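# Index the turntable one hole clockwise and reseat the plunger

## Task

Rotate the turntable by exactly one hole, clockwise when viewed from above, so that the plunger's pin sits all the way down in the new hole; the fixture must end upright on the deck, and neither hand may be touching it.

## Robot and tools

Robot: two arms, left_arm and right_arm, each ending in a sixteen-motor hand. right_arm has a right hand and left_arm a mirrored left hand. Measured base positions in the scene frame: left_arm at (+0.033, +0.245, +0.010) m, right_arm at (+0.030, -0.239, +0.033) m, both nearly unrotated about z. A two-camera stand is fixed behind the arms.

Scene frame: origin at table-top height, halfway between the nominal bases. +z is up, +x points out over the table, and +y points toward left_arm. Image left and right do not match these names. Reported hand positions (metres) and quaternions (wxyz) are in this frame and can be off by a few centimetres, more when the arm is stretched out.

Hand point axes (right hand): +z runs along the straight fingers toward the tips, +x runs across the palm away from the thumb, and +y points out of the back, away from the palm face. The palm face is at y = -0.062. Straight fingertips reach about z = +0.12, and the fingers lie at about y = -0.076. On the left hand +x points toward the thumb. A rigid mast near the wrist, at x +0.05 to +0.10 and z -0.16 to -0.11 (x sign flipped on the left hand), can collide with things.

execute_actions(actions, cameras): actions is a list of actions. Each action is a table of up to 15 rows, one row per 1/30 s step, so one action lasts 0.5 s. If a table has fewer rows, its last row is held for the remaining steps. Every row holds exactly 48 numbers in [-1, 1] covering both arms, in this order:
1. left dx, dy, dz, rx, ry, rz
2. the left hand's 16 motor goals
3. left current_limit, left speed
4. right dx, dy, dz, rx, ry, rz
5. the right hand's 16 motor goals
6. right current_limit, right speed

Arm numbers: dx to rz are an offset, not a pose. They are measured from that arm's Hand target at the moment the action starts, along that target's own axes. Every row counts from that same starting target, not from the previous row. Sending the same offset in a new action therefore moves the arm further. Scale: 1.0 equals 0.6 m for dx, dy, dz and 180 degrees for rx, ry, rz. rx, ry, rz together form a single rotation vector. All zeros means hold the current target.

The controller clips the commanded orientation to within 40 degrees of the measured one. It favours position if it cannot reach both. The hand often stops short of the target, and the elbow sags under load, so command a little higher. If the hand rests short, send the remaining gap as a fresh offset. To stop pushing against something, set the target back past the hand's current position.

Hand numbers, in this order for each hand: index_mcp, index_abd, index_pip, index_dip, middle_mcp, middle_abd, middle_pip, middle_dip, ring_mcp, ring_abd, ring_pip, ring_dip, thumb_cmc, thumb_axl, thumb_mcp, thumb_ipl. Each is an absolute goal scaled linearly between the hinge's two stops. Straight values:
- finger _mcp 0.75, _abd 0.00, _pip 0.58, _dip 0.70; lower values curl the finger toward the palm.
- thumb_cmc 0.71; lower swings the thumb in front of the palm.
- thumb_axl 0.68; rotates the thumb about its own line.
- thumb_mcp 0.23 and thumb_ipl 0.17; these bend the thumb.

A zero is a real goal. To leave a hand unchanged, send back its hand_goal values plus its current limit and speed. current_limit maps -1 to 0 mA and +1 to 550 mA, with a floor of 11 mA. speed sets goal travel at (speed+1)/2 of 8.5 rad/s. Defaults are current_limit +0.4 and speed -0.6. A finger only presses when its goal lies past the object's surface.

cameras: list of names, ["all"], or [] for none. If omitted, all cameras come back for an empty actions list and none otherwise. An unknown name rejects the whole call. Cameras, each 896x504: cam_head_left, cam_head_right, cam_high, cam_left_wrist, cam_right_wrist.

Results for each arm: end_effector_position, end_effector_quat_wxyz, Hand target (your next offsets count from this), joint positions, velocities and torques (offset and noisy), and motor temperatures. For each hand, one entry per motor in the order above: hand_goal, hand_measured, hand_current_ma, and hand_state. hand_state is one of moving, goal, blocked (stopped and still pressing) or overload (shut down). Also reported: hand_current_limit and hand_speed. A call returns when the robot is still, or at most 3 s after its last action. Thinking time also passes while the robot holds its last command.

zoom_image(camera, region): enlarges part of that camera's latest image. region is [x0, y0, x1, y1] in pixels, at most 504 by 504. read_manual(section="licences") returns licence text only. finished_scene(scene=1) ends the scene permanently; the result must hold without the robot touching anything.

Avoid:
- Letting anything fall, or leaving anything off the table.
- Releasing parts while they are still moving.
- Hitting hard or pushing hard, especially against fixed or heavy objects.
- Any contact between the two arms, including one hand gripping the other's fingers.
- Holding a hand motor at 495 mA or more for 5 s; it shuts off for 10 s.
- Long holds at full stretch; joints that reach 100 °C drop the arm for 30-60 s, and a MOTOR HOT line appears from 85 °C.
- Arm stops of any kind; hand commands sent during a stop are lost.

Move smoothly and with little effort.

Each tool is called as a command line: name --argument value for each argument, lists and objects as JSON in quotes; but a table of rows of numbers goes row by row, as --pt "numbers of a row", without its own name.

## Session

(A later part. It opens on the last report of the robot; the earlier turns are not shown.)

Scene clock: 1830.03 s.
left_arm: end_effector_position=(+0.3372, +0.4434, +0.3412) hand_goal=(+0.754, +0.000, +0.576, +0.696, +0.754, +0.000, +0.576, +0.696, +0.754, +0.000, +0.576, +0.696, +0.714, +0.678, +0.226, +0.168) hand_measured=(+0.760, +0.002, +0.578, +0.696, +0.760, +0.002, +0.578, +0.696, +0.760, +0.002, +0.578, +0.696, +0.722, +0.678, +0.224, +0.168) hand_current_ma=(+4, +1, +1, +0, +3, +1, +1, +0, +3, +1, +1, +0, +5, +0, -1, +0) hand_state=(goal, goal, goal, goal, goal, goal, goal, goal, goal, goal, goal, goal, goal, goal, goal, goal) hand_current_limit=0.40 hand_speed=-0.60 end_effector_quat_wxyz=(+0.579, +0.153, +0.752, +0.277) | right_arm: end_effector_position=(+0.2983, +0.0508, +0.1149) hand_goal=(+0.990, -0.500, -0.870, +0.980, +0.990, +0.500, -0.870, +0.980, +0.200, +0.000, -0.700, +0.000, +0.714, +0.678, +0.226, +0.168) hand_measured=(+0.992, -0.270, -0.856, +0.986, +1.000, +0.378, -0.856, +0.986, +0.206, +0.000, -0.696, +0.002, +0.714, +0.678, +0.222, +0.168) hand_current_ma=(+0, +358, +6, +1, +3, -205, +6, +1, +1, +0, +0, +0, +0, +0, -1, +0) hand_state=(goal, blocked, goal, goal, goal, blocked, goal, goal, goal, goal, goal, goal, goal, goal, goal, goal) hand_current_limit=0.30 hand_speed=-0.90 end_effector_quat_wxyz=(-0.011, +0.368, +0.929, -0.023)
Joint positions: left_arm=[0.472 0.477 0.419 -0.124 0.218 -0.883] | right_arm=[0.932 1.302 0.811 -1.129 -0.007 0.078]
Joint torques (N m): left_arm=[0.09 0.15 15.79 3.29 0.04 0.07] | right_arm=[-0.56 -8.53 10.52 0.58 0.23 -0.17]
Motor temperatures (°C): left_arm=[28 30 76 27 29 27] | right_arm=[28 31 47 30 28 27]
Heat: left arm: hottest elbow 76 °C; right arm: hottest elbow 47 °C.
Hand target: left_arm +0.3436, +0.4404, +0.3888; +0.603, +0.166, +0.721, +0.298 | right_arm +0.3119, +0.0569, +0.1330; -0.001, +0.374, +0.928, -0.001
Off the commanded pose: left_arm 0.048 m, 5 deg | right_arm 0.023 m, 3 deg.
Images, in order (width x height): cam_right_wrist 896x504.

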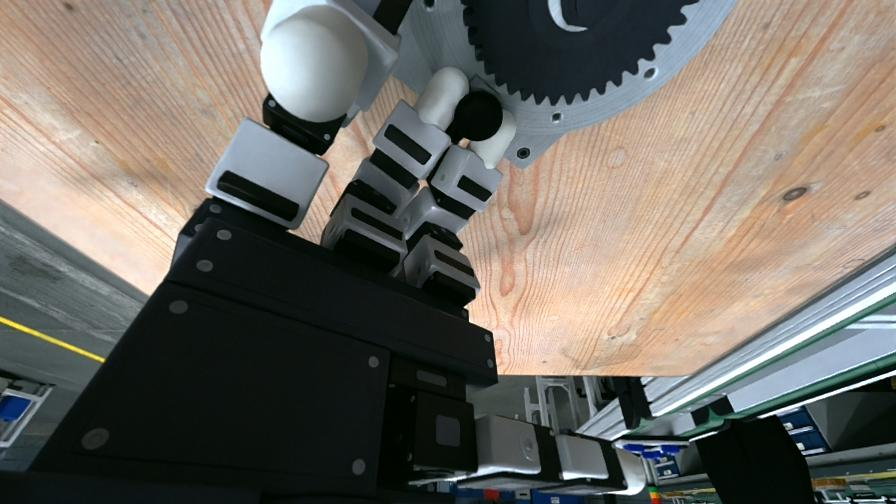

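execute_actions --actions '[[[0,0,0,0,0,0,0.754,0,0.576,0.696,0.754,0,0.576,0.696,0.754,0,0.576,0.696,0.714,0.678,0.226,0.168,0.4,-0.6,0,0.0133,-0.0133,0,0,0,0.99,-0.5,-0.87,0.98,0.99,0.5,-0.87,0.98,0.2,0,-0.7,0,0.714,0.678,0.226,0.168,0.3,-0.9]]]' --cameras '["cam_right_wrist"]'

zoom_image --camera "cam_right_wrist" --region '[390, 50, 530, 190]'

Scene clock: 1839.63 s.
left_arm: end_effector_position=(+0.3372, +0.4434, +0.3412) hand_goal=(+0.754, +0.000, +0.576, +0.696, +0.754, +0.000, +0.576, +0.696, +0.754, +0.000, +0.576, +0.696, +0.714, +0.678, +0.226, +0.168) hand_measured=(+0.760, +0.002, +0.578, +0.696, +0.760, +0.002, +0.578, +0.696, +0.760, +0.002, +0.578, +0.696, +0.722, +0.678, +0.224, +0.168) hand_current_ma=(+4, +1, +1, +0, +3, +1, +1, +0, +3, +1, +1, +0, +5, +0, -1, +0) hand_state=(goal, goal, goal, goal, goal, goal, goal, goal, goal, goal, goal, goal, goal, goal, goal, goal) hand_current_limit=0.40 hand_speed=-0.60 end_effector_quat_wxyz=(+0.579, +0.153, +0.752, +0.277) | right_arm: end_effector_position=(+0.2957, +0.0475, +0.1138) hand_goal=(+0.990, -0.500, -0.870, +0.980, +0.990, +0.500, -0.870, +0.980, +0.200, +0.000, -0.700, +0.000, +0.714, +0.678, +0.226, +0.168) hand_measured=(+0.992, -0.272, -0.864, +0.986, +1.000, +0.382, -0.864, +0.988, +0.206, +0.000, -0.696, +0.002, +0.714, +0.678, +0.222, +0.168) hand_current_ma=(+0, +358, +1, +1, +3, -195, +1, +2, +1, +0, +0, +0, +0, +0, -1, +0) hand_state=(goal, blocked, goal, goal, goal, blocked, goal, goal, goal, goal, goal, goal, goal, goal, goal, goal) hand_current_limit=0.30 hand_speed=-0.90 end_effector_quat_wxyz=(-0.013, +0.368, +0.929, -0.031)
Joint positions: left_arm=[0.472 0.477 0.419 -0.124 0.218 -0.883] | right_arm=[0.932 1.302 0.811 -1.146 -0.007 0.078]
Joint torques (N m): left_arm=[0.03 0.15 15.77 3.29 0.04 0.08] | right_arm=[-0.67 -7.77 13.15 0.28 0.24 -0.18]
Motor temperatures (°C): left_arm=[28 30 76 27 29 27] | right_arm=[28 32 47 30 28 27]
Heat: left arm: hottest elbow 76 °C; right arm: hottest elbow 47 °C.
Hand target: left_arm +0.3436, +0.4404, +0.3888; +0.603, +0.166, +0.721, +0.298 | right_arm +0.3174, +0.0627, +0.1409; -0.001, +0.374, +0.928, -0.001
Off the commanded pose: left_arm 0.048 m, 5 deg | right_arm 0.038 m, 4 deg.
Images, in order (width x height): cam_right_wrist 896x504.

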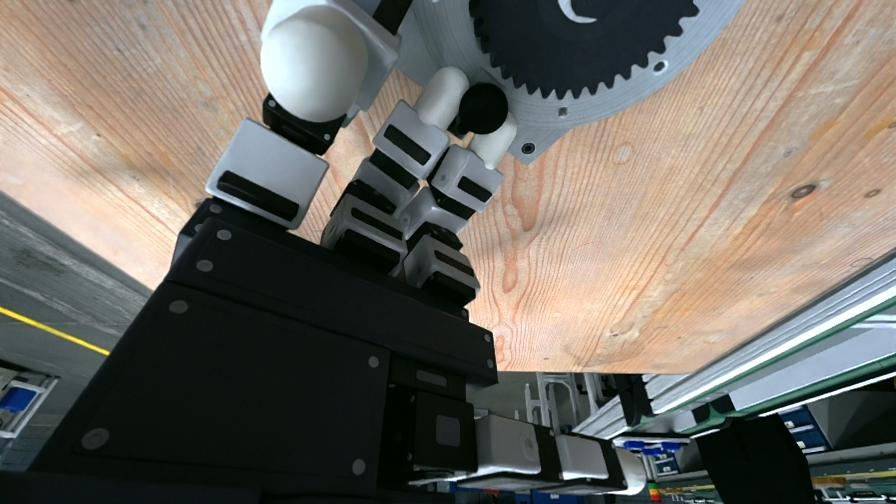

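Scaled by 3.600.

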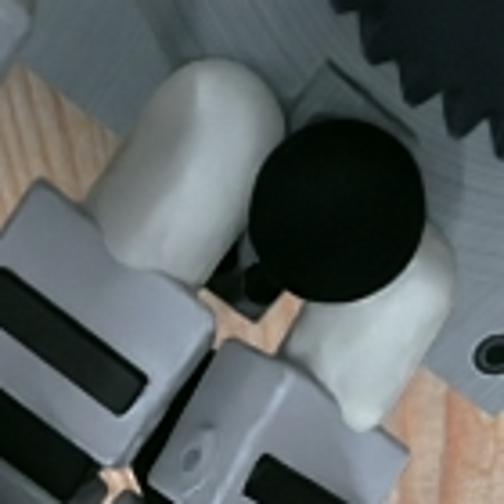

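execute_actions --actions '[]'

zoom_image --camera "cam_high" --region '[480, 180, 600, 280]'

Scene clock: 1880.87 s.
left_arm: end_effector_position=(+0.3372, +0.4434, +0.3412) hand_goal=(+0.754, +0.000, +0.576, +0.696, +0.754, +0.000, +0.576, +0.696, +0.754, +0.000, +0.576, +0.696, +0.714, +0.678, +0.226, +0.168) hand_measured=(+0.760, +0.002, +0.578, +0.696, +0.760, +0.002, +0.578, +0.696, +0.760, +0.002, +0.578, +0.696, +0.722, +0.678, +0.224, +0.168) hand_current_ma=(+4, +1, +1, +0, +3, +1, +1, +0, +3, +1, +1, +0, +5, +0, -1, +0) hand_state=(goal, goal, goal, goal, goal, goal, goal, goal, goal, goal, goal, goal, goal, goal, goal, goal) hand_current_limit=0.40 hand_speed=-0.60 end_effector_quat_wxyz=(+0.579, +0.153, +0.752, +0.277) | right_arm: end_effector_position=(+0.2957, +0.0475, +0.1138) hand_goal=(+0.990, -0.500, -0.870, +0.980, +0.990, +0.500, -0.870, +0.980, +0.200, +0.000, -0.700, +0.000, +0.714, +0.678, +0.226, +0.168) hand_measured=(+0.992, -0.272, -0.864, +0.986, +1.000, +0.382, -0.864, +0.988, +0.206, +0.000, -0.696, +0.002, +0.714, +0.678, +0.222, +0.168) hand_current_ma=(+0, +358, +1, +1, +3, -195, +1, +2, +1, +0, +0, +0, +0, +0, -1, +0) hand_state=(goal, blocked, goal, goal, goal, blocked, goal, goal, goal, goal, goal, goal, goal, goal, goal, goal) hand_current_limit=0.30 hand_speed=-0.90 end_effector_quat_wxyz=(-0.013, +0.368, +0.929, -0.031)
Joint positions: left_arm=[0.472 0.477 0.419 -0.124 0.218 -0.883] | right_arm=[0.932 1.302 0.811 -1.146 -0.007 0.078]
Joint velocities: within noise
Joint torques (N m): left_arm=[0.09 0.09 15.79 3.29 0.04 0.08] | right_arm=[-0.67 -7.77 13.15 0.28 0.24 -0.18]
Motor temperatures (°C): left_arm=[28 30 76 27 29 27] | right_arm=[28 32 51 30 28 27]
Heat: left arm: hottest elbow 76 °C; right arm: hottest elbow 51 °C.
Hand target: left_arm +0.3436, +0.4404, +0.3888; +0.603, +0.166, +0.721, +0.298 | right_arm +0.3174, +0.0627, +0.1409; -0.001, +0.374, +0.928, -0.001
Off the commanded pose: left_arm 0.048 m, 5 deg | right_arm 0.038 m, 4 deg.

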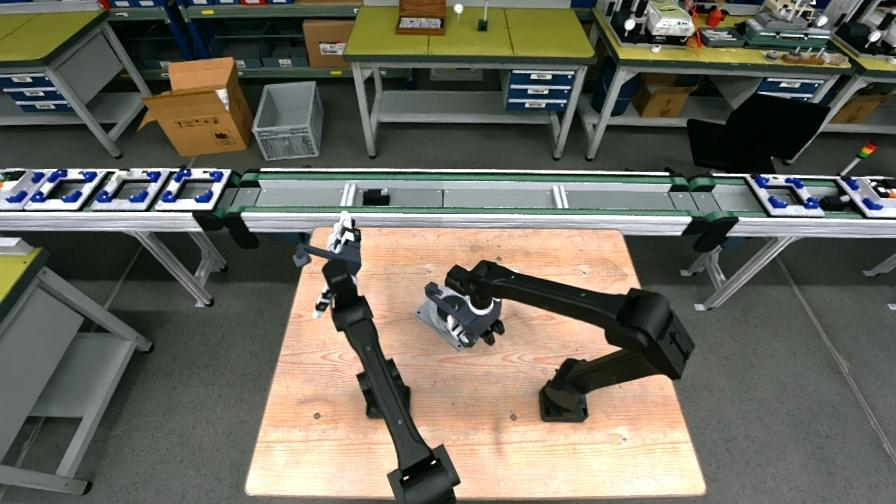

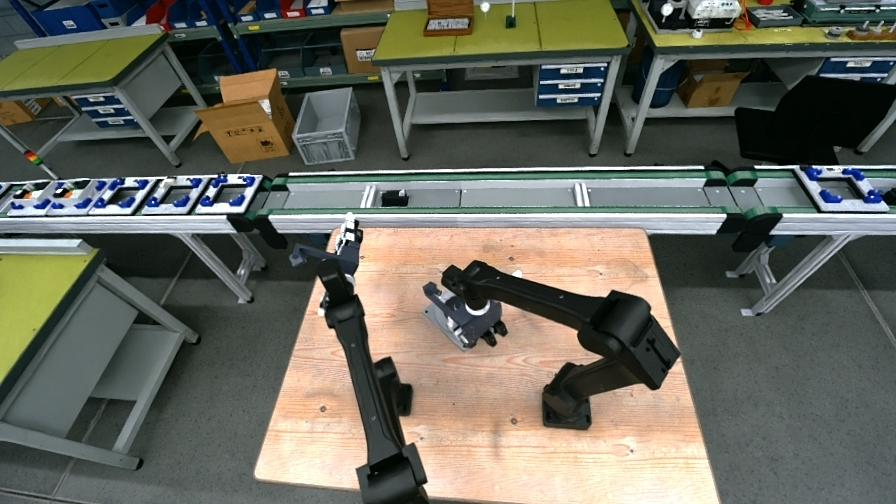

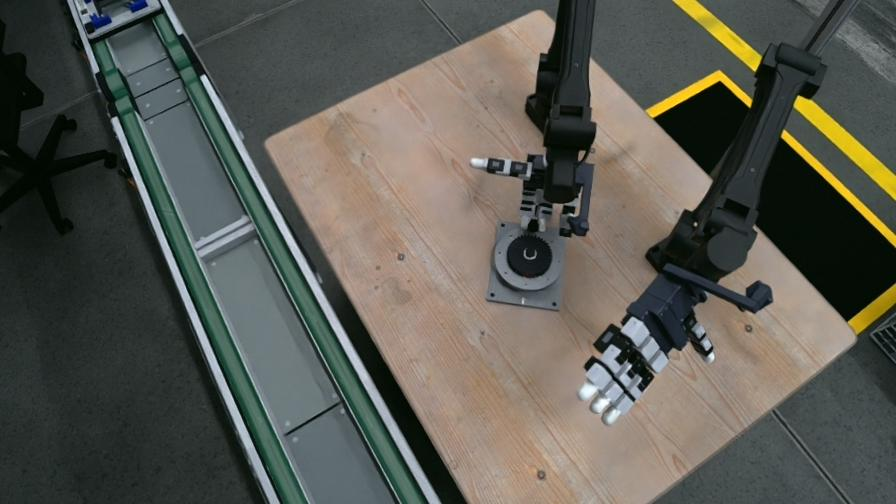

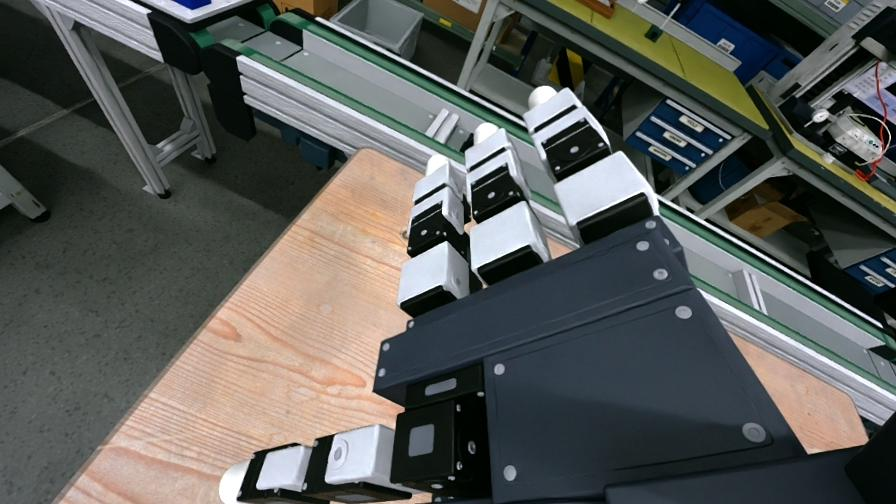

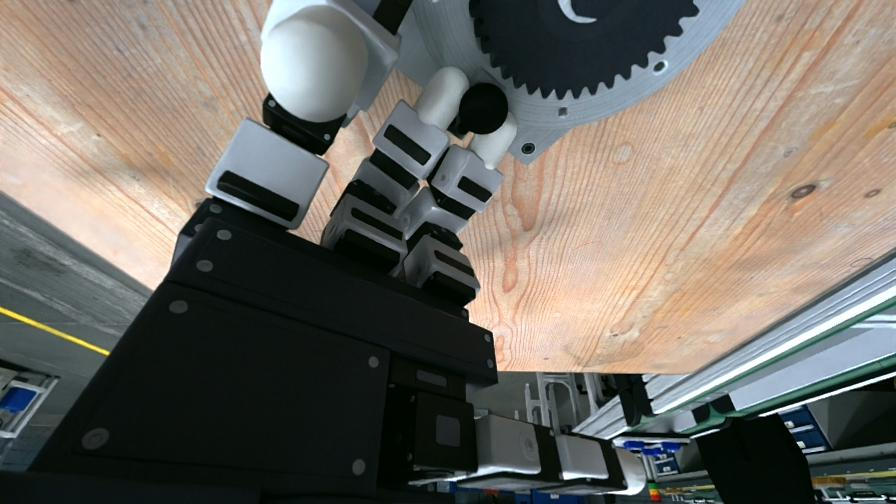

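Scaled by 4.200.

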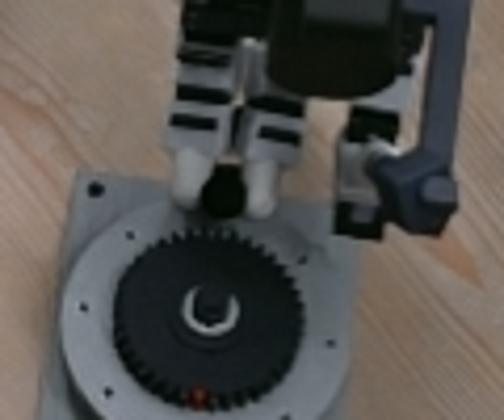

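zoom_image --camera "cam_high" --region '[510, 205, 560, 255]'

Scaled by 10.080.

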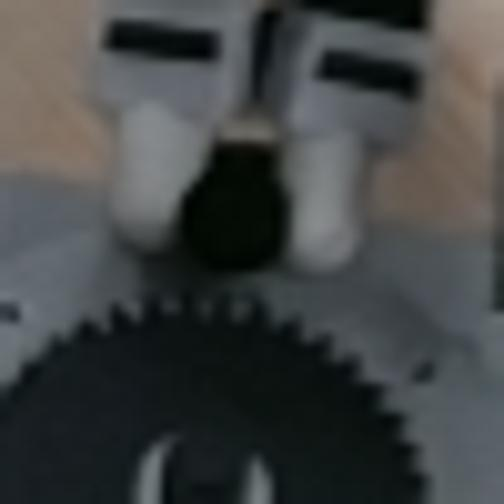

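execute_actions --actions '[[[0,0,0,0,0,0,0.754,0,0.576,0.696,0.754,0,0.576,0.696,0.754,0,0.576,0.696,0.714,0.678,0.226,0.168,0.4,-0.6,0,0.012,0,-0.022,0,0,0.99,-0.5,-0.87,0.98,0.99,0.5,-0.87,0.98,0.2,0,-0.7,0,0.714,0.678,0.226,0.168,-0.1,-0.9]]]'

Scene clock: 1900.37 s.
left_arm: end_effector_position=(+0.3372, +0.4434, +0.3412) hand_goal=(+0.754, +0.000, +0.576, +0.696, +0.754, +0.000, +0.576, +0.696, +0.754, +0.000, +0.576, +0.696, +0.714, +0.678, +0.226, +0.168) hand_measured=(+0.760, +0.002, +0.578, +0.696, +0.760, +0.002, +0.578, +0.696, +0.760, +0.002, +0.578, +0.696, +0.722, +0.678, +0.224, +0.168) hand_current_ma=(+4, +1, +1, +0, +3, +1, +1, +0, +3, +1, +1, +0, +5, +0, -1, +0) hand_state=(goal, goal, goal, goal, goal, goal, goal, goal, goal, goal, goal, goal, goal, goal, goal, goal) hand_current_limit=0.40 hand_speed=-0.60 end_effector_quat_wxyz=(+0.579, +0.153, +0.752, +0.277) | right_arm: end_effector_position=(+0.2984, +0.0501, +0.1131) hand_goal=(+0.990, -0.500, -0.870, +0.980, +0.990, +0.500, -0.870, +0.980, +0.200, +0.000, -0.700, +0.000, +0.714, +0.678, +0.226, +0.168) hand_measured=(+0.992, -0.272, -0.866, +0.986, +1.000, +0.382, -0.864, +0.988, +0.206, +0.000, -0.696, +0.002, +0.714, +0.678, +0.222, +0.168) hand_current_ma=(+0, +248, +1, +1, +3, -195, +1, +2, +1, +0, +0, +0, +0, +0, -1, +0) hand_state=(goal, blocked, goal, goal, goal, blocked, goal, goal, goal, goal, goal, goal, goal, goal, goal, goal) hand_current_limit=-0.10 hand_speed=-0.90 end_effector_quat_wxyz=(-0.010, +0.371, +0.928, -0.021)
Joint positions: left_arm=[0.472 0.477 0.419 -0.124 0.218 -0.883] | right_arm=[0.932 1.302 0.805 -1.12 -0.007 0.085]
Joint torques (N m): left_arm=[0.15 0.09 15.8 3.3 0.04 0.07] | right_arm=[-0.62 -9.52 10.77 2.84 0.47 -0.17]
Motor temperatures (°C): left_arm=[28 30 76 27 29 27] | right_arm=[28 32 52 30 28 27]
Heat: left arm: hottest elbow 76 °C; right arm: hottest elbow 52 °C.
Hand target: left_arm +0.3436, +0.4404, +0.3888; +0.603, +0.166, +0.721, +0.298 | right_arm +0.3224, +0.0678, +0.1409; +0.012, +0.374, +0.927, +0.031
Off the commanded pose: left_arm 0.048 m, 5 deg | right_arm 0.041 m, 6 deg.

execute_actions --actions '[[[0,0,0,0,0,0,0.754,0,0.576,0.696,0.754,0,0.576,0.696,0.754,0,0.576,0.696,0.714,0.678,0.226,0.168,0.4,-0.6,0,0.008,-0.0167,-0.008,0,0,0.99,-0.5,-0.87,0.98,0.99,0.5,-0.87,0.98,0.2,0,-0.7,0,0.714,0.678,0.226,0.168,0.3,-0.9]]]'

execute_actions --actions '[[[0,0,0,0,0,0,0.754,0,0.576,0.696,0.754,0,0.576,0.696,0.754,0,0.576,0.696,0.714,0.678,0.226,0.168,0.4,-0.6,0,0.008,-0.0167,-0.008,0,0,0.99,-0.5,-0.87,0.98,0.99,0.5,-0.87,0.98,0.2,0,-0.7,0,0.714,0.678,0.226,0.168,0.3,-0.9]]]' --cameras '["cam_right_wrist"]'

zoom_image --camera "cam_right_wrist" --region '[390, 50, 530, 190]'

Scene clock: 1910.83 s.
left_arm: end_effector_position=(+0.3372, +0.4434, +0.3412) hand_goal=(+0.754, +0.000, +0.576, +0.696, +0.754, +0.000, +0.576, +0.696, +0.754, +0.000, +0.576, +0.696, +0.714, +0.678, +0.226, +0.168) hand_measured=(+0.760, +0.002, +0.578, +0.696, +0.760, +0.002, +0.578, +0.696, +0.760, +0.002, +0.578, +0.696, +0.722, +0.678, +0.224, +0.168) hand_current_ma=(+4, +1, +1, +0, +3, +1, +1, +0, +3, +1, +1, +0, +5, +0, -1, +0) hand_state=(goal, goal, goal, goal, goal, goal, goal, goal, goal, goal, goal, goal, goal, goal, goal, goal) hand_current_limit=0.40 hand_speed=-0.60 end_effector_quat_wxyz=(+0.579, +0.153, +0.752, +0.277) | right_arm: end_effector_position=(+0.2985, +0.0502, +0.1142) hand_goal=(+0.990, -0.500, -0.870, +0.980, +0.990, +0.500, -0.870, +0.980, +0.200, +0.000, -0.700, +0.000, +0.714, +0.678, +0.226, +0.168) hand_measured=(+0.992, -0.272, -0.864, +0.988, +1.000, +0.382, -0.862, +0.990, +0.206, +0.000, -0.696, +0.002, +0.714, +0.678, +0.222, +0.168) hand_current_ma=(+0, +357, +1, +2, +3, -195, +2, +3, +1, +0, +0, +0, +0, +0, -1, +0) hand_state=(goal, blocked, goal, goal, goal, blocked, goal, goal, goal, goal, goal, goal, goal, goal, goal, goal) hand_current_limit=0.30 hand_speed=-0.90 end_effector_quat_wxyz=(-0.010, +0.371, +0.928, -0.020)
Joint positions: left_arm=[0.472 0.477 0.419 -0.124 0.218 -0.883] | right_arm=[0.932 1.299 0.805 -1.12 -0.007 0.085]
Joint torques (N m): left_arm=[0.15 0.03 15.77 3.3 0.04 0.07] | right_arm=[-0.56 -10.75 11.45 2.81 0.56 -0.17]
Motor temperatures (°C): left_arm=[28 30 76 27 29 27] | right_arm=[28 32 51 30 28 27]
Heat: left arm: hottest elbow 76 °C; right arm: hottest elbow 51 °C.
Hand target: left_arm +0.3436, +0.4404, +0.3888; +0.603, +0.166, +0.721, +0.298 | right_arm +0.3253, +0.0708, +0.1512; +0.017, +0.373, +0.927, +0.042
Off the commanded pose: left_arm 0.048 m, 5 deg | right_arm 0.050 m, 8 deg.

Scene clock: 1911.63 s.
left_arm: end_effector_position=(+0.3372, +0.4434, +0.3412) hand_goal=(+0.754, +0.000, +0.576, +0.696, +0.754, +0.000, +0.576, +0.696, +0.754, +0.000, +0.576, +0.696, +0.714, +0.678, +0.226, +0.168) hand_measured=(+0.760, +0.002, +0.578, +0.696, +0.760, +0.002, +0.578, +0.696, +0.760, +0.002, +0.578, +0.696, +0.722, +0.678, +0.224, +0.168) hand_current_ma=(+4, +1, +1, +0, +3, +1, +1, +0, +3, +1, +1, +0, +5, +0, -1, +0) hand_state=(goal, goal, goal, goal, goal, goal, goal, goal, goal, goal, goal, goal, goal, goal, goal, goal) hand_current_limit=0.40 hand_speed=-0.60 end_effector_quat_wxyz=(+0.579, +0.153, +0.752, +0.277) | right_arm: end_effector_position=(+0.2988, +0.0510, +0.1166) hand_goal=(+0.990, -0.500, -0.870, +0.980, +0.990, +0.500, -0.870, +0.980, +0.200, +0.000, -0.700, +0.000, +0.714, +0.678, +0.226, +0.168) hand_measured=(+0.994, -0.272, -0.856, +0.994, +1.000, +0.382, -0.852, +0.994, +0.206, +0.000, -0.696, +0.002, +0.714, +0.678, +0.222, +0.168) hand_current_ma=(+1, +358, +6, +5, +3, -195, +9, +6, +1, +0, +0, +0, +0, +0, -1, +0) hand_state=(goal, blocked, goal, goal, goal, blocked, goal, goal, goal, goal, goal, goal, goal, goal, goal, goal) hand_current_limit=0.30 hand_speed=-0.90 end_effector_quat_wxyz=(-0.009, +0.370, +0.929, -0.016)
Joint positions: left_arm=[0.472 0.477 0.419 -0.124 0.218 -0.883] | right_arm=[0.932 1.293 0.805 -1.119 -0.007 0.081]
Joint torques (N m): left_arm=[0.03 0.09 15.79 3.26 0.03 0.07] | right_arm=[-0.5 -11.69 12.14 2.8 0.65 -0.17]
Motor temperatures (°C): left_arm=[28 30 77 27 29 27] | right_arm=[28 32 51 30 28 27]
Heat: left arm: hottest elbow 77 °C; right arm: hottest elbow 51 °C.
Hand target: left_arm +0.3436, +0.4404, +0.3888; +0.603, +0.166, +0.721, +0.298 | right_arm +0.3280, +0.0736, +0.1617; +0.021, +0.373, +0.926, +0.054
Off the commanded pose: left_arm 0.048 m, 5 deg | right_arm 0.058 m, 9 deg.
Images, in order (width x height): cam_right_wrist 896x504.

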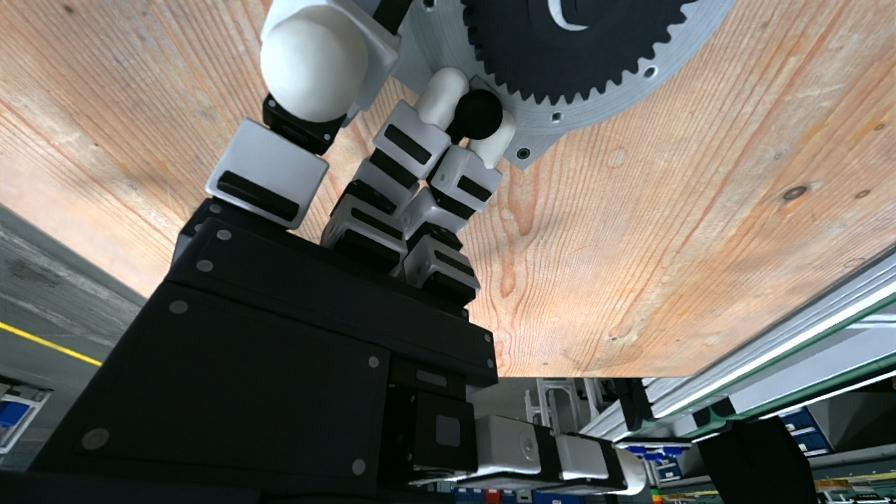

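Scaled by 3.600.

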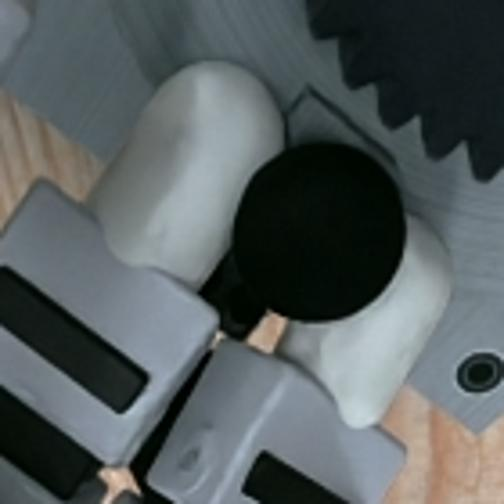

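execute_actions --actions '[[[0,0,0,0,0,0,0.754,0,0.576,0.696,0.754,0,0.576,0.696,0.754,0,0.576,0.696,0.714,0.678,0.226,0.168,0.4,-0.6,0,0.005,-0.0133,-0.004,0,0,0.99,-0.5,-0.95,0.98,0.99,0.5,-0.95,0.98,0.2,0,-0.7,0,0.714,0.678,0.226,0.168,0.4,-0.92]]]'

execute_actions --actions '[[[0,0,0,0,0,0,0.754,0,0.576,0.696,0.754,0,0.576,0.696,0.754,0,0.576,0.696,0.714,0.678,0.226,0.168,0.4,-0.6,0,0.005,-0.0133,-0.004,0,0,0.99,-0.5,-1,0.98,0.99,0.5,-1,0.98,0.2,0,-0.7,0,0.714,0.678,0.226,0.168,0.4,-0.92]]]' --cameras '["cam_right_wrist"]'

zoom_image --camera "cam_right_wrist" --region '[390, 50, 530, 190]'

Scene clock: 1932.67 s.
left_arm: end_effector_position=(+0.3372, +0.4434, +0.3412) hand_goal=(+0.754, +0.000, +0.576, +0.696, +0.754, +0.000, +0.576, +0.696, +0.754, +0.000, +0.576, +0.696, +0.714, +0.678, +0.226, +0.168) hand_measured=(+0.760, +0.002, +0.578, +0.696, +0.760, +0.002, +0.578, +0.696, +0.760, +0.002, +0.578, +0.696, +0.722, +0.678, +0.224, +0.168) hand_current_ma=(+4, +1, +1, +0, +3, +1, +1, +0, +3, +1, +1, +0, +5, +0, -1, +0) hand_state=(goal, goal, goal, goal, goal, goal, goal, goal, goal, goal, goal, goal, goal, goal, goal, goal) hand_current_limit=0.40 hand_speed=-0.60 end_effector_quat_wxyz=(+0.579, +0.153, +0.752, +0.277) | right_arm: end_effector_position=(+0.2988, +0.0512, +0.1178) hand_goal=(+0.990, -0.500, -0.950, +0.980, +0.990, +0.500, -0.950, +0.980, +0.200, +0.000, -0.700, +0.000, +0.714, +0.678, +0.226, +0.168) hand_measured=(+1.000, -0.272, -0.874, +0.998, +1.000, +0.384, -0.866, +0.998, +0.206, +0.000, -0.696, +0.002, +0.714, +0.678, +0.222, +0.168) hand_current_ma=(+3, +385, +113, +9, +3, -192, +136, +9, +1, +0, +0, +0, +0, +0, -1, +0) hand_state=(goal, blocked, blocked, goal, goal, blocked, blocked, goal, goal, goal, goal, goal, goal, goal, goal, goal) hand_current_limit=0.40 hand_speed=-0.92 end_effector_quat_wxyz=(-0.008, +0.369, +0.929, -0.015)
Joint positions: left_arm=[0.472 0.477 0.419 -0.124 0.218 -0.883] | right_arm=[0.932 1.29 0.805 -1.119 -0.007 0.08]
Joint torques (N m): left_arm=[0.09 0.15 15.79 3.3 0.04 0.08] | right_arm=[-0.56 -12.28 12.93 2.45 0.69 -0.16]
Motor temperatures (°C): left_arm=[28 30 77 27 29 27] | right_arm=[28 32 52 30 29 27]
Heat: left arm: hottest elbow 77 °C; right arm: hottest elbow 52 °C.
Hand target: left_arm +0.3436, +0.4404, +0.3888; +0.603, +0.166, +0.721, +0.298 | right_arm +0.3294, +0.0751, +0.1699; +0.024, +0.373, +0.926, +0.060
Off the commanded pose: left_arm 0.048 m, 5 deg | right_arm 0.065 m, 9 deg.

Scene clock: 1933.47 s.
left_arm: end_effector_position=(+0.3372, +0.4434, +0.3412) hand_goal=(+0.754, +0.000, +0.576, +0.696, +0.754, +0.000, +0.576, +0.696, +0.754, +0.000, +0.576, +0.696, +0.714, +0.678, +0.226, +0.168) hand_measured=(+0.760, +0.002, +0.578, +0.696, +0.760, +0.002, +0.578, +0.696, +0.760, +0.002, +0.578, +0.696, +0.722, +0.678, +0.224, +0.168) hand_current_ma=(+4, +1, +1, +0, +3, +1, +1, +0, +3, +1, +1, +0, +5, +0, -1, +0) hand_state=(goal, goal, goal, goal, goal, goal, goal, goal, goal, goal, goal, goal, goal, goal, goal, goal) hand_current_limit=0.40 hand_speed=-0.60 end_effector_quat_wxyz=(+0.579, +0.153, +0.752, +0.277) | right_arm: end_effector_position=(+0.2987, +0.0513, +0.1183) hand_goal=(+0.990, -0.500, -1.000, +0.980, +0.990, +0.500, -1.000, +0.980, +0.200, +0.000, -0.700, +0.000, +0.714, +0.678, +0.226, +0.168) hand_measured=(+1.000, -0.282, -0.894, +0.998, +1.000, +0.388, -0.890, +0.998, +0.206, +0.000, -0.696, +0.002, +0.714, +0.678, +0.222, +0.168) hand_current_ma=(+3, +385, +202, +9, +3, -176, +221, +9, +1, +0, +0, +0, +0, +0, -1, +0) hand_state=(goal, blocked, blocked, goal, goal, blocked, blocked, goal, goal, goal, goal, goal, goal, goal, goal, goal) hand_current_limit=0.40 hand_speed=-0.92 end_effector_quat_wxyz=(-0.009, +0.370, +0.929, -0.014)
Joint positions: left_arm=[0.472 0.477 0.419 -0.124 0.218 -0.883] | right_arm=[0.932 1.288 0.805 -1.119 -0.009 0.081]
Joint torques (N m): left_arm=[0.03 0.21 15.8 3.29 0.04 0.07] | right_arm=[-0.56 -13.1 13.68 2.11 0.74 -0.16]
Motor temperatures (°C): left_arm=[28 30 77 27 29 27] | right_arm=[28 32 52 30 29 27]
Heat: left arm: hottest elbow 77 °C; right arm: hottest elbow 52 °C.
Hand target: left_arm +0.3436, +0.4404, +0.3888; +0.603, +0.166, +0.721, +0.298 | right_arm +0.3308, +0.0765, +0.1782; +0.026, +0.373, +0.925, +0.066
Off the commanded pose: left_arm 0.048 m, 5 deg | right_arm 0.072 m, 10 deg.
Images, in order (width x height): cam_right_wrist 896x504.

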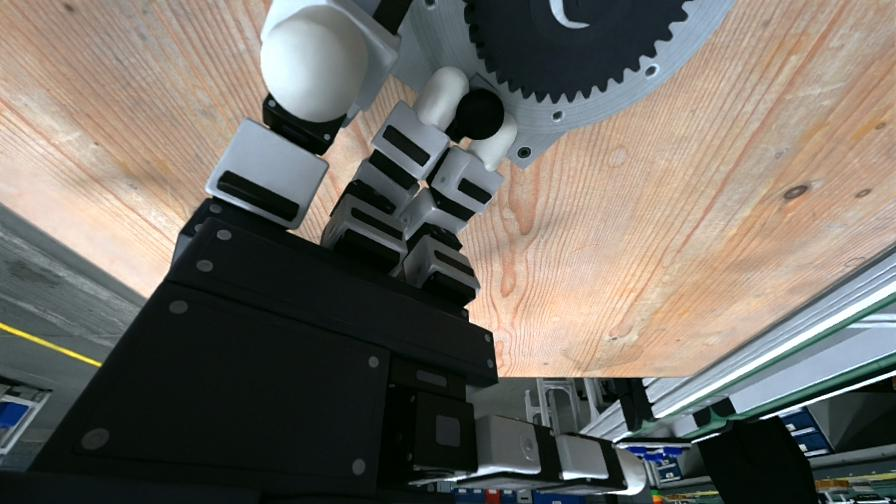

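Scaled by 3.600.

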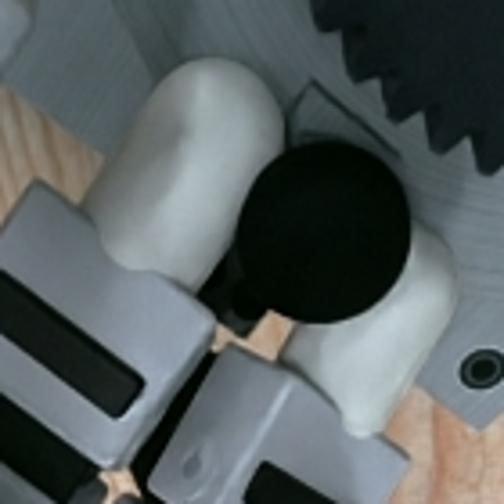

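execute_actions --actions '[[[0,0,0,0,0,0,0.754,0,0.576,0.696,0.754,0,0.576,0.696,0.754,0,0.576,0.696,0.714,0.678,0.226,0.168,0.4,-0.6,0,0,0.02,0.01,0,0,0.99,-0.5,-0.74,0.98,0.99,0.5,-0.74,0.98,0.2,0,-0.7,0,0.714,0.678,0.226,0.168,0.2,-0.9]]]' --cameras '["cam_right_wrist"]'

zoom_image --camera "cam_right_wrist" --region '[390, 50, 530, 190]'

Scene clock: 1975.43 s.
left_arm: end_effector_position=(+0.3372, +0.4434, +0.3412) hand_goal=(+0.754, +0.000, +0.576, +0.696, +0.754, +0.000, +0.576, +0.696, +0.754, +0.000, +0.576, +0.696, +0.714, +0.678, +0.226, +0.168) hand_measured=(+0.760, +0.002, +0.578, +0.696, +0.760, +0.002, +0.578, +0.696, +0.760, +0.002, +0.578, +0.696, +0.722, +0.678, +0.224, +0.168) hand_current_ma=(+4, +1, +1, +0, +3, +1, +1, +0, +3, +1, +1, +0, +5, +0, -1, +0) hand_state=(goal, goal, goal, goal, goal, goal, goal, goal, goal, goal, goal, goal, goal, goal, goal, goal) hand_current_limit=0.40 hand_speed=-0.60 end_effector_quat_wxyz=(+0.579, +0.153, +0.752, +0.277) | right_arm: end_effector_position=(+0.2989, +0.0513, +0.1189) hand_goal=(+0.990, -0.500, -0.740, +0.980, +0.990, +0.500, -0.740, +0.980, +0.200, +0.000, -0.700, +0.000, +0.714, +0.678, +0.226, +0.168) hand_measured=(+1.000, -0.282, -0.808, +0.978, +1.000, +0.386, -0.820, +0.990, +0.206, +0.000, -0.696, +0.002, +0.714, +0.678, +0.222, +0.168) hand_current_ma=(+3, +330, -90, +0, +3, -185, -123, +3, +1, +0, +0, +0, +0, +0, -1, +0) hand_state=(goal, blocked, blocked, goal, goal, blocked, blocked, goal, goal, goal, goal, goal, goal, goal, goal, goal) hand_current_limit=0.20 hand_speed=-0.90 end_effector_quat_wxyz=(-0.008, +0.369, +0.929, -0.013)
Joint positions: left_arm=[0.472 0.477 0.419 -0.124 0.218 -0.883] | right_arm=[0.932 1.286 0.805 -1.119 -0.007 0.08]
Joint torques (N m): left_arm=[0.09 0.21 15.79 3.29 0.03 0.07] | right_arm=[-0.67 -9.99 14.31 1.96 0.63 -0.18]
Motor temperatures (°C): left_arm=[28 30 77 27 29 27] | right_arm=[28 33 54 30 29 27]
Heat: left arm: hottest elbow 77 °C; right arm: hottest elbow 54 °C.
Hand target: left_arm +0.3436, +0.4404, +0.3888; +0.603, +0.166, +0.721, +0.298 | right_arm +0.3319, +0.0777, +0.1663; +0.020, +0.373, +0.926, +0.051
Off the commanded pose: left_arm 0.048 m, 5 deg | right_arm 0.064 m, 8 deg.
Images, in order (width x height): cam_right_wrist 896x504.

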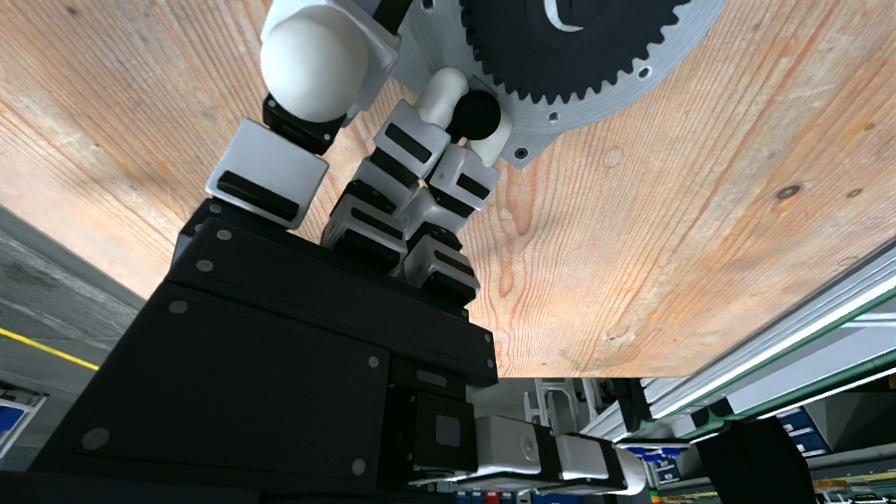

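Scaled by 3.600.

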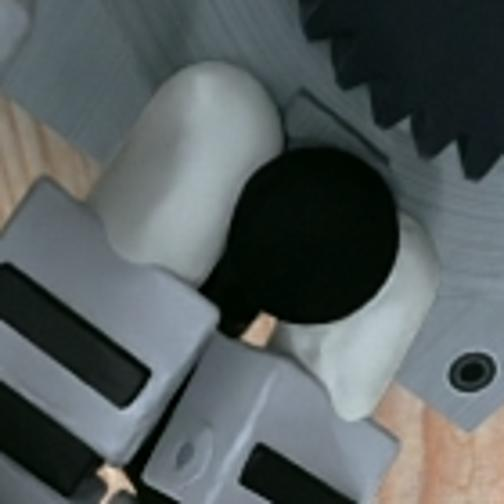

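execute_actions --actions '[[[0,0,0,0,0,0,0.754,0,0.576,0.696,0.754,0,0.576,0.696,0.754,0,0.576,0.696,0.714,0.678,0.226,0.168,0.4,-0.6,0,0.005,-0.02,-0.01,0,0,0.99,-0.5,-0.84,0.98,0.99,0.5,-0.84,0.98,0.2,0,-0.7,0,0.714,0.678,0.226,0.168,0.4,-0.9]]]'

execute_actions --actions '[[[0,0,0,0,0,0,0.754,0,0.576,0.696,0.754,0,0.576,0.696,0.754,0,0.576,0.696,0.714,0.678,0.226,0.168,0.4,-0.6,0,0.005,-0.0167,-0.006,0,0,0.99,-0.5,-0.87,0.98,0.99,0.5,-0.87,0.98,0.2,0,-0.7,0,0.714,0.678,0.226,0.168,0.5,-0.9]]]' --cameras '["cam_right_wrist"]'

zoom_image --camera "cam_right_wrist" --region '[390, 50, 530, 190]'

Scene clock: 1987.70 s.
left_arm: end_effector_position=(+0.3372, +0.4434, +0.3412) hand_goal=(+0.754, +0.000, +0.576, +0.696, +0.754, +0.000, +0.576, +0.696, +0.754, +0.000, +0.576, +0.696, +0.714, +0.678, +0.226, +0.168) hand_measured=(+0.760, +0.002, +0.578, +0.696, +0.760, +0.002, +0.578, +0.696, +0.760, +0.002, +0.578, +0.696, +0.722, +0.678, +0.224, +0.168) hand_current_ma=(+4, +1, +1, +0, +3, +1, +1, +0, +3, +1, +1, +0, +5, +0, -1, +0) hand_state=(goal, goal, goal, goal, goal, goal, goal, goal, goal, goal, goal, goal, goal, goal, goal, goal) hand_current_limit=0.40 hand_speed=-0.60 end_effector_quat_wxyz=(+0.579, +0.153, +0.752, +0.277) | right_arm: end_effector_position=(+0.2990, +0.0517, +0.1218) hand_goal=(+0.990, -0.500, -0.840, +0.980, +0.990, +0.500, -0.840, +0.980, +0.200, +0.000, -0.700, +0.000, +0.714, +0.678, +0.226, +0.168) hand_measured=(+1.000, -0.282, -0.812, +0.988, +1.000, +0.380, -0.826, +0.998, +0.206, +0.000, -0.696, +0.002, +0.714, +0.678, +0.222, +0.168) hand_current_ma=(+3, +385, +19, +2, +3, -200, +5, +9, +1, +0, +0, +0, +0, +0, -1, +0) hand_state=(goal, blocked, blocked, goal, goal, blocked, goal, goal, goal, goal, goal, goal, goal, goal, goal, goal) hand_current_limit=0.40 hand_speed=-0.90 end_effector_quat_wxyz=(-0.007, +0.368, +0.930, -0.010)
Joint positions: left_arm=[0.472 0.477 0.419 -0.124 0.218 -0.883] | right_arm=[0.932 1.279 0.805 -1.119 -0.007 0.078]
Joint torques (N m): left_arm=[0.03 0.09 15.79 3.3 0.03 0.07] | right_arm=[-0.56 -11.69 14.46 2.1 0.74 -0.17]
Motor temperatures (°C): left_arm=[28 30 77 27 29 27] | right_arm=[28 33 55 30 29 27]
Heat: left arm: hottest elbow 77 °C; right arm: hottest elbow 55 °C.
Hand target: left_arm +0.3436, +0.4404, +0.3888; +0.603, +0.166, +0.721, +0.298 | right_arm +0.3331, +0.0789, +0.1786; +0.026, +0.373, +0.925, +0.066
Off the commanded pose: left_arm 0.048 m, 5 deg | right_arm 0.072 m, 9 deg.

Scene clock: 1988.50 s.
left_arm: end_effector_position=(+0.3372, +0.4434, +0.3412) hand_goal=(+0.754, +0.000, +0.576, +0.696, +0.754, +0.000, +0.576, +0.696, +0.754, +0.000, +0.576, +0.696, +0.714, +0.678, +0.226, +0.168) hand_measured=(+0.760, +0.002, +0.578, +0.696, +0.760, +0.002, +0.578, +0.696, +0.760, +0.002, +0.578, +0.696, +0.722, +0.678, +0.224, +0.168) hand_current_ma=(+4, +1, +1, +0, +3, +1, +1, +0, +3, +1, +1, +0, +5, +0, -1, +0) hand_state=(goal, goal, goal, goal, goal, goal, goal, goal, goal, goal, goal, goal, goal, goal, goal, goal) hand_current_limit=0.40 hand_speed=-0.60 end_effector_quat_wxyz=(+0.579, +0.153, +0.752, +0.277) | right_arm: end_effector_position=(+0.2990, +0.0517, +0.1218) hand_goal=(+0.990, -0.500, -0.870, +0.980, +0.990, +0.500, -0.870, +0.980, +0.200, +0.000, -0.700, +0.000, +0.714, +0.678, +0.226, +0.168) hand_measured=(+1.000, -0.282, -0.822, +0.990, +1.000, +0.380, -0.834, +0.998, +0.206, +0.000, -0.696, +0.002, +0.714, +0.678, +0.222, +0.168) hand_current_ma=(+3, +412, +49, +3, +3, -200, +29, +9, +1, +0, +0, +0, +0, +0, -1, +0) hand_state=(goal, blocked, blocked, goal, goal, blocked, blocked, goal, goal, goal, goal, goal, goal, goal, goal, goal) hand_current_limit=0.50 hand_speed=-0.90 end_effector_quat_wxyz=(-0.007, +0.368, +0.930, -0.010)
Joint positions: left_arm=[0.472 0.477 0.419 -0.124 0.218 -0.883] | right_arm=[0.932 1.279 0.805 -1.119 -0.007 0.078]
Joint torques (N m): left_arm=[0.09 0.09 15.79 3.29 0.03 0.07] | right_arm=[-0.56 -13.16 15.02 1.87 0.8 -0.16]
Motor temperatures (°C): left_arm=[28 30 77 27 29 27] | right_arm=[28 33 55 30 29 27]
Heat: left arm: hottest elbow 77 °C; right arm: hottest elbow 55 °C.
Hand target: left_arm +0.3436, +0.4404, +0.3888; +0.603, +0.166, +0.721, +0.298 | right_arm +0.3342, +0.0800, +0.1889; +0.030, +0.373, +0.925, +0.074
Off the commanded pose: left_arm 0.048 m, 5 deg | right_arm 0.081 m, 10 deg.
Images, in order (width x height): cam_right_wrist 896x504.

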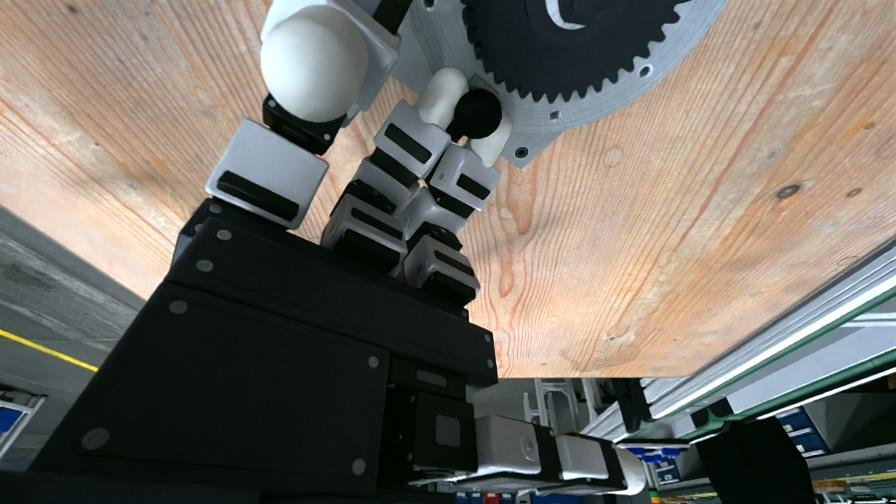

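Scaled by 3.600.

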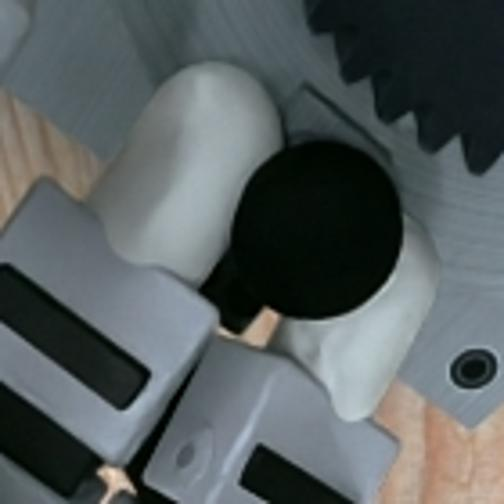

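execute_actions --actions '[[[0,0,0,0,0,0,0.754,0,0.576,0.696,0.754,0,0.576,0.696,0.754,0,0.576,0.696,0.714,0.678,0.226,0.168,0.4,-0.6,0,0,0,0,0,0,0.99,-0.7,-0.87,0.98,0.99,0.75,-0.87,0.98,0.2,0,-0.7,0,0.714,0.678,0.226,0.168,0.5,-0.85]]]'

zoom_image --camera "cam_right_wrist" --region '[430, 70, 520, 160]'

Scene clock: 2024.07 s.
left_arm: end_effector_position=(+0.3372, +0.4434, +0.3412) hand_goal=(+0.754, +0.000, +0.576, +0.696, +0.754, +0.000, +0.576, +0.696, +0.754, +0.000, +0.576, +0.696, +0.714, +0.678, +0.226, +0.168) hand_measured=(+0.760, +0.002, +0.578, +0.696, +0.760, +0.002, +0.578, +0.696, +0.760, +0.002, +0.578, +0.696, +0.722, +0.678, +0.224, +0.168) hand_current_ma=(+4, +1, +1, +0, +3, +1, +1, +0, +3, +1, +1, +0, +5, +0, -1, +0) hand_state=(goal, goal, goal, goal, goal, goal, goal, goal, goal, goal, goal, goal, goal, goal, goal, goal) hand_current_limit=0.40 hand_speed=-0.60 end_effector_quat_wxyz=(+0.579, +0.153, +0.752, +0.277) | right_arm: end_effector_position=(+0.2990, +0.0517, +0.1218) hand_goal=(+0.990, -0.700, -0.870, +0.980, +0.990, +0.750, -0.870, +0.980, +0.200, +0.000, -0.700, +0.000, +0.714, +0.678, +0.226, +0.168) hand_measured=(+1.000, -0.282, -0.822, +0.990, +1.000, +0.380, -0.834, +0.998, +0.206, +0.000, -0.696, +0.002, +0.714, +0.678, +0.222, +0.168) hand_current_ma=(+3, +413, +49, +3, +3, -412, +29, +9, +1, +0, +0, +0, +0, +0, -1, +0) hand_state=(goal, blocked, blocked, goal, goal, blocked, blocked, goal, goal, goal, goal, goal, goal, goal, goal, goal) hand_current_limit=0.50 hand_speed=-0.85 end_effector_quat_wxyz=(-0.007, +0.368, +0.930, -0.010)
Joint positions: left_arm=[0.472 0.477 0.419 -0.124 0.218 -0.883] | right_arm=[0.932 1.279 0.805 -1.119 -0.007 0.078]
Joint torques (N m): left_arm=[0.03 0.15 15.82 3.29 0.04 0.08] | right_arm=[-0.5 -13.16 15.04 1.85 0.8 -0.16]
Motor temperatures (°C): left_arm=[28 30 77 27 29 27] | right_arm=[28 33 58 30 29 27]
Heat: left arm: hottest elbow 77 °C; right arm: hottest elbow 58 °C.
Hand target: left_arm +0.3436, +0.4404, +0.3888; +0.603, +0.166, +0.721, +0.298 | right_arm +0.3342, +0.0800, +0.1889; +0.030, +0.373, +0.925, +0.074
Off the commanded pose: left_arm 0.048 m, 5 deg | right_arm 0.081 m, 10 deg.

Scaled by 5.600.
This view is cut from an older image: the scene may have changed since it was taken.

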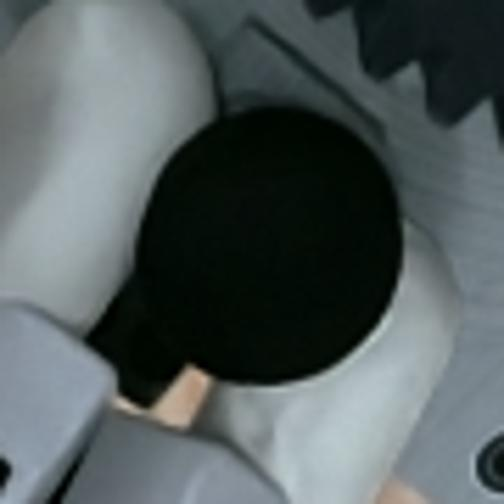

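execute_actions --actions '[[[0,0,0,0,0,0,0.754,0,0.576,0.696,0.754,0,0.576,0.696,0.754,0,0.576,0.696,0.714,0.678,0.226,0.168,0.4,-0.6,0,-0.034,0.036,0.03,0,0,0.99,-0.5,-0.80,0.98,0.99,0.5,-0.80,0.98,0.2,0,-0.7,0,0.714,0.678,0.226,0.168,0.4,-0.8]],[[0,0,0,0,0,0,0.754,0,0.576,0.696,0.754,0,0.576,0.696,0.754,0,0.576,0.696,0.714,0.678,0.226,0.168,0.4,-0.6,0,-0.024,0.036,0.022,0,0,0.99,-0.1,-0.74,0.98,0.99,0.1,-0.74,0.98,0.2,0,-0.7,0,0.714,0.678,0.226,0.168,0.4,-0.8]]]'

Scene clock: 2080.23 s.
left_arm: end_effector_position=(+0.3372, +0.4434, +0.3412) hand_goal=(+0.754, +0.000, +0.576, +0.696, +0.754, +0.000, +0.576, +0.696, +0.754, +0.000, +0.576, +0.696, +0.714, +0.678, +0.226, +0.168) hand_measured=(+0.760, +0.002, +0.578, +0.696, +0.760, +0.002, +0.578, +0.696, +0.760, +0.002, +0.578, +0.696, +0.722, +0.678, +0.224, +0.168) hand_current_ma=(+4, +1, +1, +0, +3, +1, +1, +0, +3, +1, +1, +0, +5, +0, -1, +0) hand_state=(goal, goal, goal, goal, goal, goal, goal, goal, goal, goal, goal, goal, goal, goal, goal, goal) hand_current_limit=0.40 hand_speed=-0.60 end_effector_quat_wxyz=(+0.579, +0.153, +0.752, +0.277) | right_arm: end_effector_position=(+0.2970, +0.0496, +0.1238) hand_goal=(+0.990, -0.100, -0.740, +0.980, +0.990, +0.100, -0.740, +0.980, +0.200, +0.000, -0.700, +0.000, +0.714, +0.678, +0.226, +0.168) hand_measured=(+0.992, -0.102, -0.740, +0.978, +0.990, +0.102, -0.740, +0.982, +0.206, +0.000, -0.696, +0.002, +0.714, +0.678, +0.222, +0.168) hand_current_ma=(+0, +0, +0, +0, +0, +0, +0, +0, +1, +0, +0, +0, +0, +0, -1, +0) hand_state=(goal, goal, goal, goal, goal, goal, goal, goal, goal, goal, goal, goal, goal, goal, goal, goal) hand_current_limit=0.40 hand_speed=-0.80 end_effector_quat_wxyz=(-0.010, +0.368, +0.929, -0.020)
Joint positions: left_arm=[0.472 0.477 0.419 -0.124 0.218 -0.883] | right_arm=[0.932 1.28 0.817 -1.151 -0.009 0.078]
Joint torques (N m): left_arm=[0.09 0.15 15.8 3.29 0.04 0.07] | right_arm=[-0.56 -7.06 11.88 0.4 0.27 -0.15]
Motor temperatures (°C): left_arm=[28 30 78 27 29 27] | right_arm=[28 33 59 30 29 27]
Heat: left arm: hottest elbow 78 °C; right arm: hottest elbow 59 °C.
Hand target: left_arm +0.3436, +0.4404, +0.3888; +0.603, +0.166, +0.721, +0.298 | right_arm +0.3136, +0.0587, +0.1419; -0.001, +0.374, +0.928, -0.001
Off the commanded pose: left_arm 0.048 m, 5 deg | right_arm 0.026 m, 2 deg.

execute_actions --actions '[[[0.04,-0.033,0.005,0,0,0,0.754,0,0.576,0.696,0.754,0,0.576,0.696,0.754,0,0.576,0.696,0.714,0.678,0.226,0.168,0.4,-0.6,0,0,-0.03,0,0,0,0.99,0.25,-0.74,0.98,0.99,-0.25,-0.74,0.98,0.2,0,-0.7,0,0.714,0.678,0.226,0.168,0.4,-0.6]],[[0.04,-0.033,0.005,0,0,0,0.754,0,0.576,0.696,0.754,0,0.576,0.696,0.754,0,0.576,0.696,0.714,0.678,0.226,0.168,0.4,-0.6,0,0.03,-0.03,0,0,0,0.99,0.25,-0.74,0.98,0.99,-0.25,-0.74,0.98,0.2,0,-0.7,0,0.714,0.678,0.226,0.168,0.4,-0.6]],[[0.04,-0.033,0.005,0,0,0,0.754,0,0.576,0.696,0.754,0,0.576,0.696,0.754,0,0.576,0.696,0.714,0.678,0.226,0.168,0.4,-0.6,0,0.024,-0.03,0,0,0,1,0,0.285,-0.145,1,0,0.285,-0.145,0.2,0,-0.7,0,0.714,0.678,0.226,0.168,0.4,-0.6]],[[0.04,-0.033,0.005,0,0,0,0.754,0,0.576,0.696,0.754,0,0.576,0.696,0.754,0,0.576,0.696,0.714,0.678,0.226,0.168,0.4,-0.6,0,0,-0.01,0,0,0,1,0,0.285,-0.145,1,0,0.285,-0.145,0.2,0,-0.7,0,0.714,0.678,0.226,0.168,0.4,-0.6]]]' --cameras '["cam_right_wrist","cam_high"]'

Scene clock: 2095.07 s.
left_arm: end_effector_position=(+0.3396, +0.4445, +0.2515) hand_goal=(+0.754, +0.000, +0.576, +0.696, +0.754, +0.000, +0.576, +0.696, +0.754, +0.000, +0.576, +0.696, +0.714, +0.678, +0.226, +0.168) hand_measured=(+0.762, +0.002, +0.578, +0.696, +0.760, +0.004, +0.578, +0.696, +0.760, +0.004, +0.578, +0.696, +0.722, +0.678, +0.226, +0.168) hand_current_ma=(+5, +1, +1, +0, +5, +1, +1, +0, +4, +1, +1, +0, +5, +0, +0, +0) hand_state=(goal, goal, goal, goal, goal, goal, goal, goal, goal, goal, goal, goal, goal, goal, goal, goal) hand_current_limit=0.40 hand_speed=-0.60 end_effector_quat_wxyz=(+0.593, +0.155, +0.735, +0.290) | right_arm: end_effector_position=(+0.3212, +0.0750, +0.1848) hand_goal=(+1.000, +0.000, +0.286, -0.144, +1.000, +0.000, +0.286, -0.144, +0.200, +0.000, -0.700, +0.000, +0.714, +0.678, +0.226, +0.168) hand_measured=(+0.996, +0.004, +0.284, -0.140, +0.996, -0.002, +0.282, -0.140, +0.206, +0.000, -0.696, +0.002, +0.714, +0.678, +0.222, +0.168) hand_current_ma=(+0, +0, +0, +0, +0, +0, +0, +0, +1, +0, +0, +0, +0, +0, -1, +0) hand_state=(goal, goal, goal, goal, goal, goal, goal, goal, goal, goal, goal, goal, goal, goal, goal, goal) hand_current_limit=0.40 hand_speed=-0.60 end_effector_quat_wxyz=(-0.009, +0.370, +0.929, -0.014)
Joint positions: left_arm=[0.472 0.643 0.175 0.335 0.218 -0.88] | right_arm=[0.925 1.303 1.007 -1.307 -0.009 0.075]
Joint torques (N m): left_arm=[0.09 -0.62 10.28 3.41 -0.06 0.05] | right_arm=[-0.56 -7.41 12.78 0.13 0.25 -0.21]
Motor temperatures (°C): left_arm=[28 30 78 27 29 27] | right_arm=[28 33 57 30 29 27]
Heat: left arm: hottest elbow 78 °C; right arm: hottest elbow 57 °C.
Hand target: left_arm +0.3436, +0.4399, +0.2638; +0.603, +0.166, +0.721, +0.298 | right_arm +0.3362, +0.0821, +0.2018; -0.001, +0.374, +0.928, -0.001
Off the commanded pose: left_arm 0.014 m, 3 deg | right_arm 0.024 m, 2 deg.
Images, in order (width x height): cam_high 896x504, cam_right_wrist 896x504.

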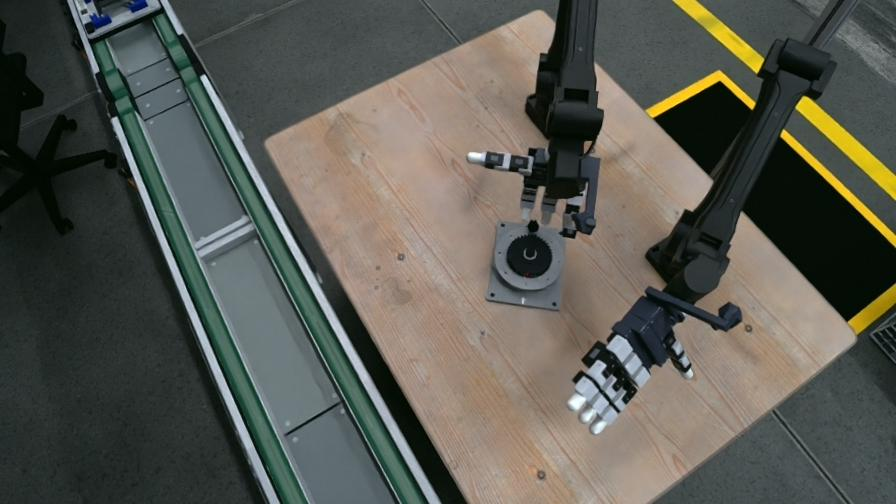

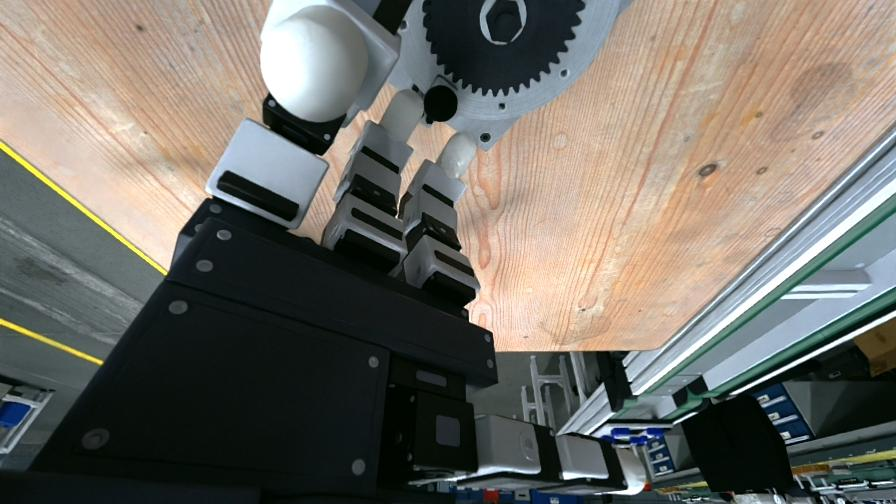

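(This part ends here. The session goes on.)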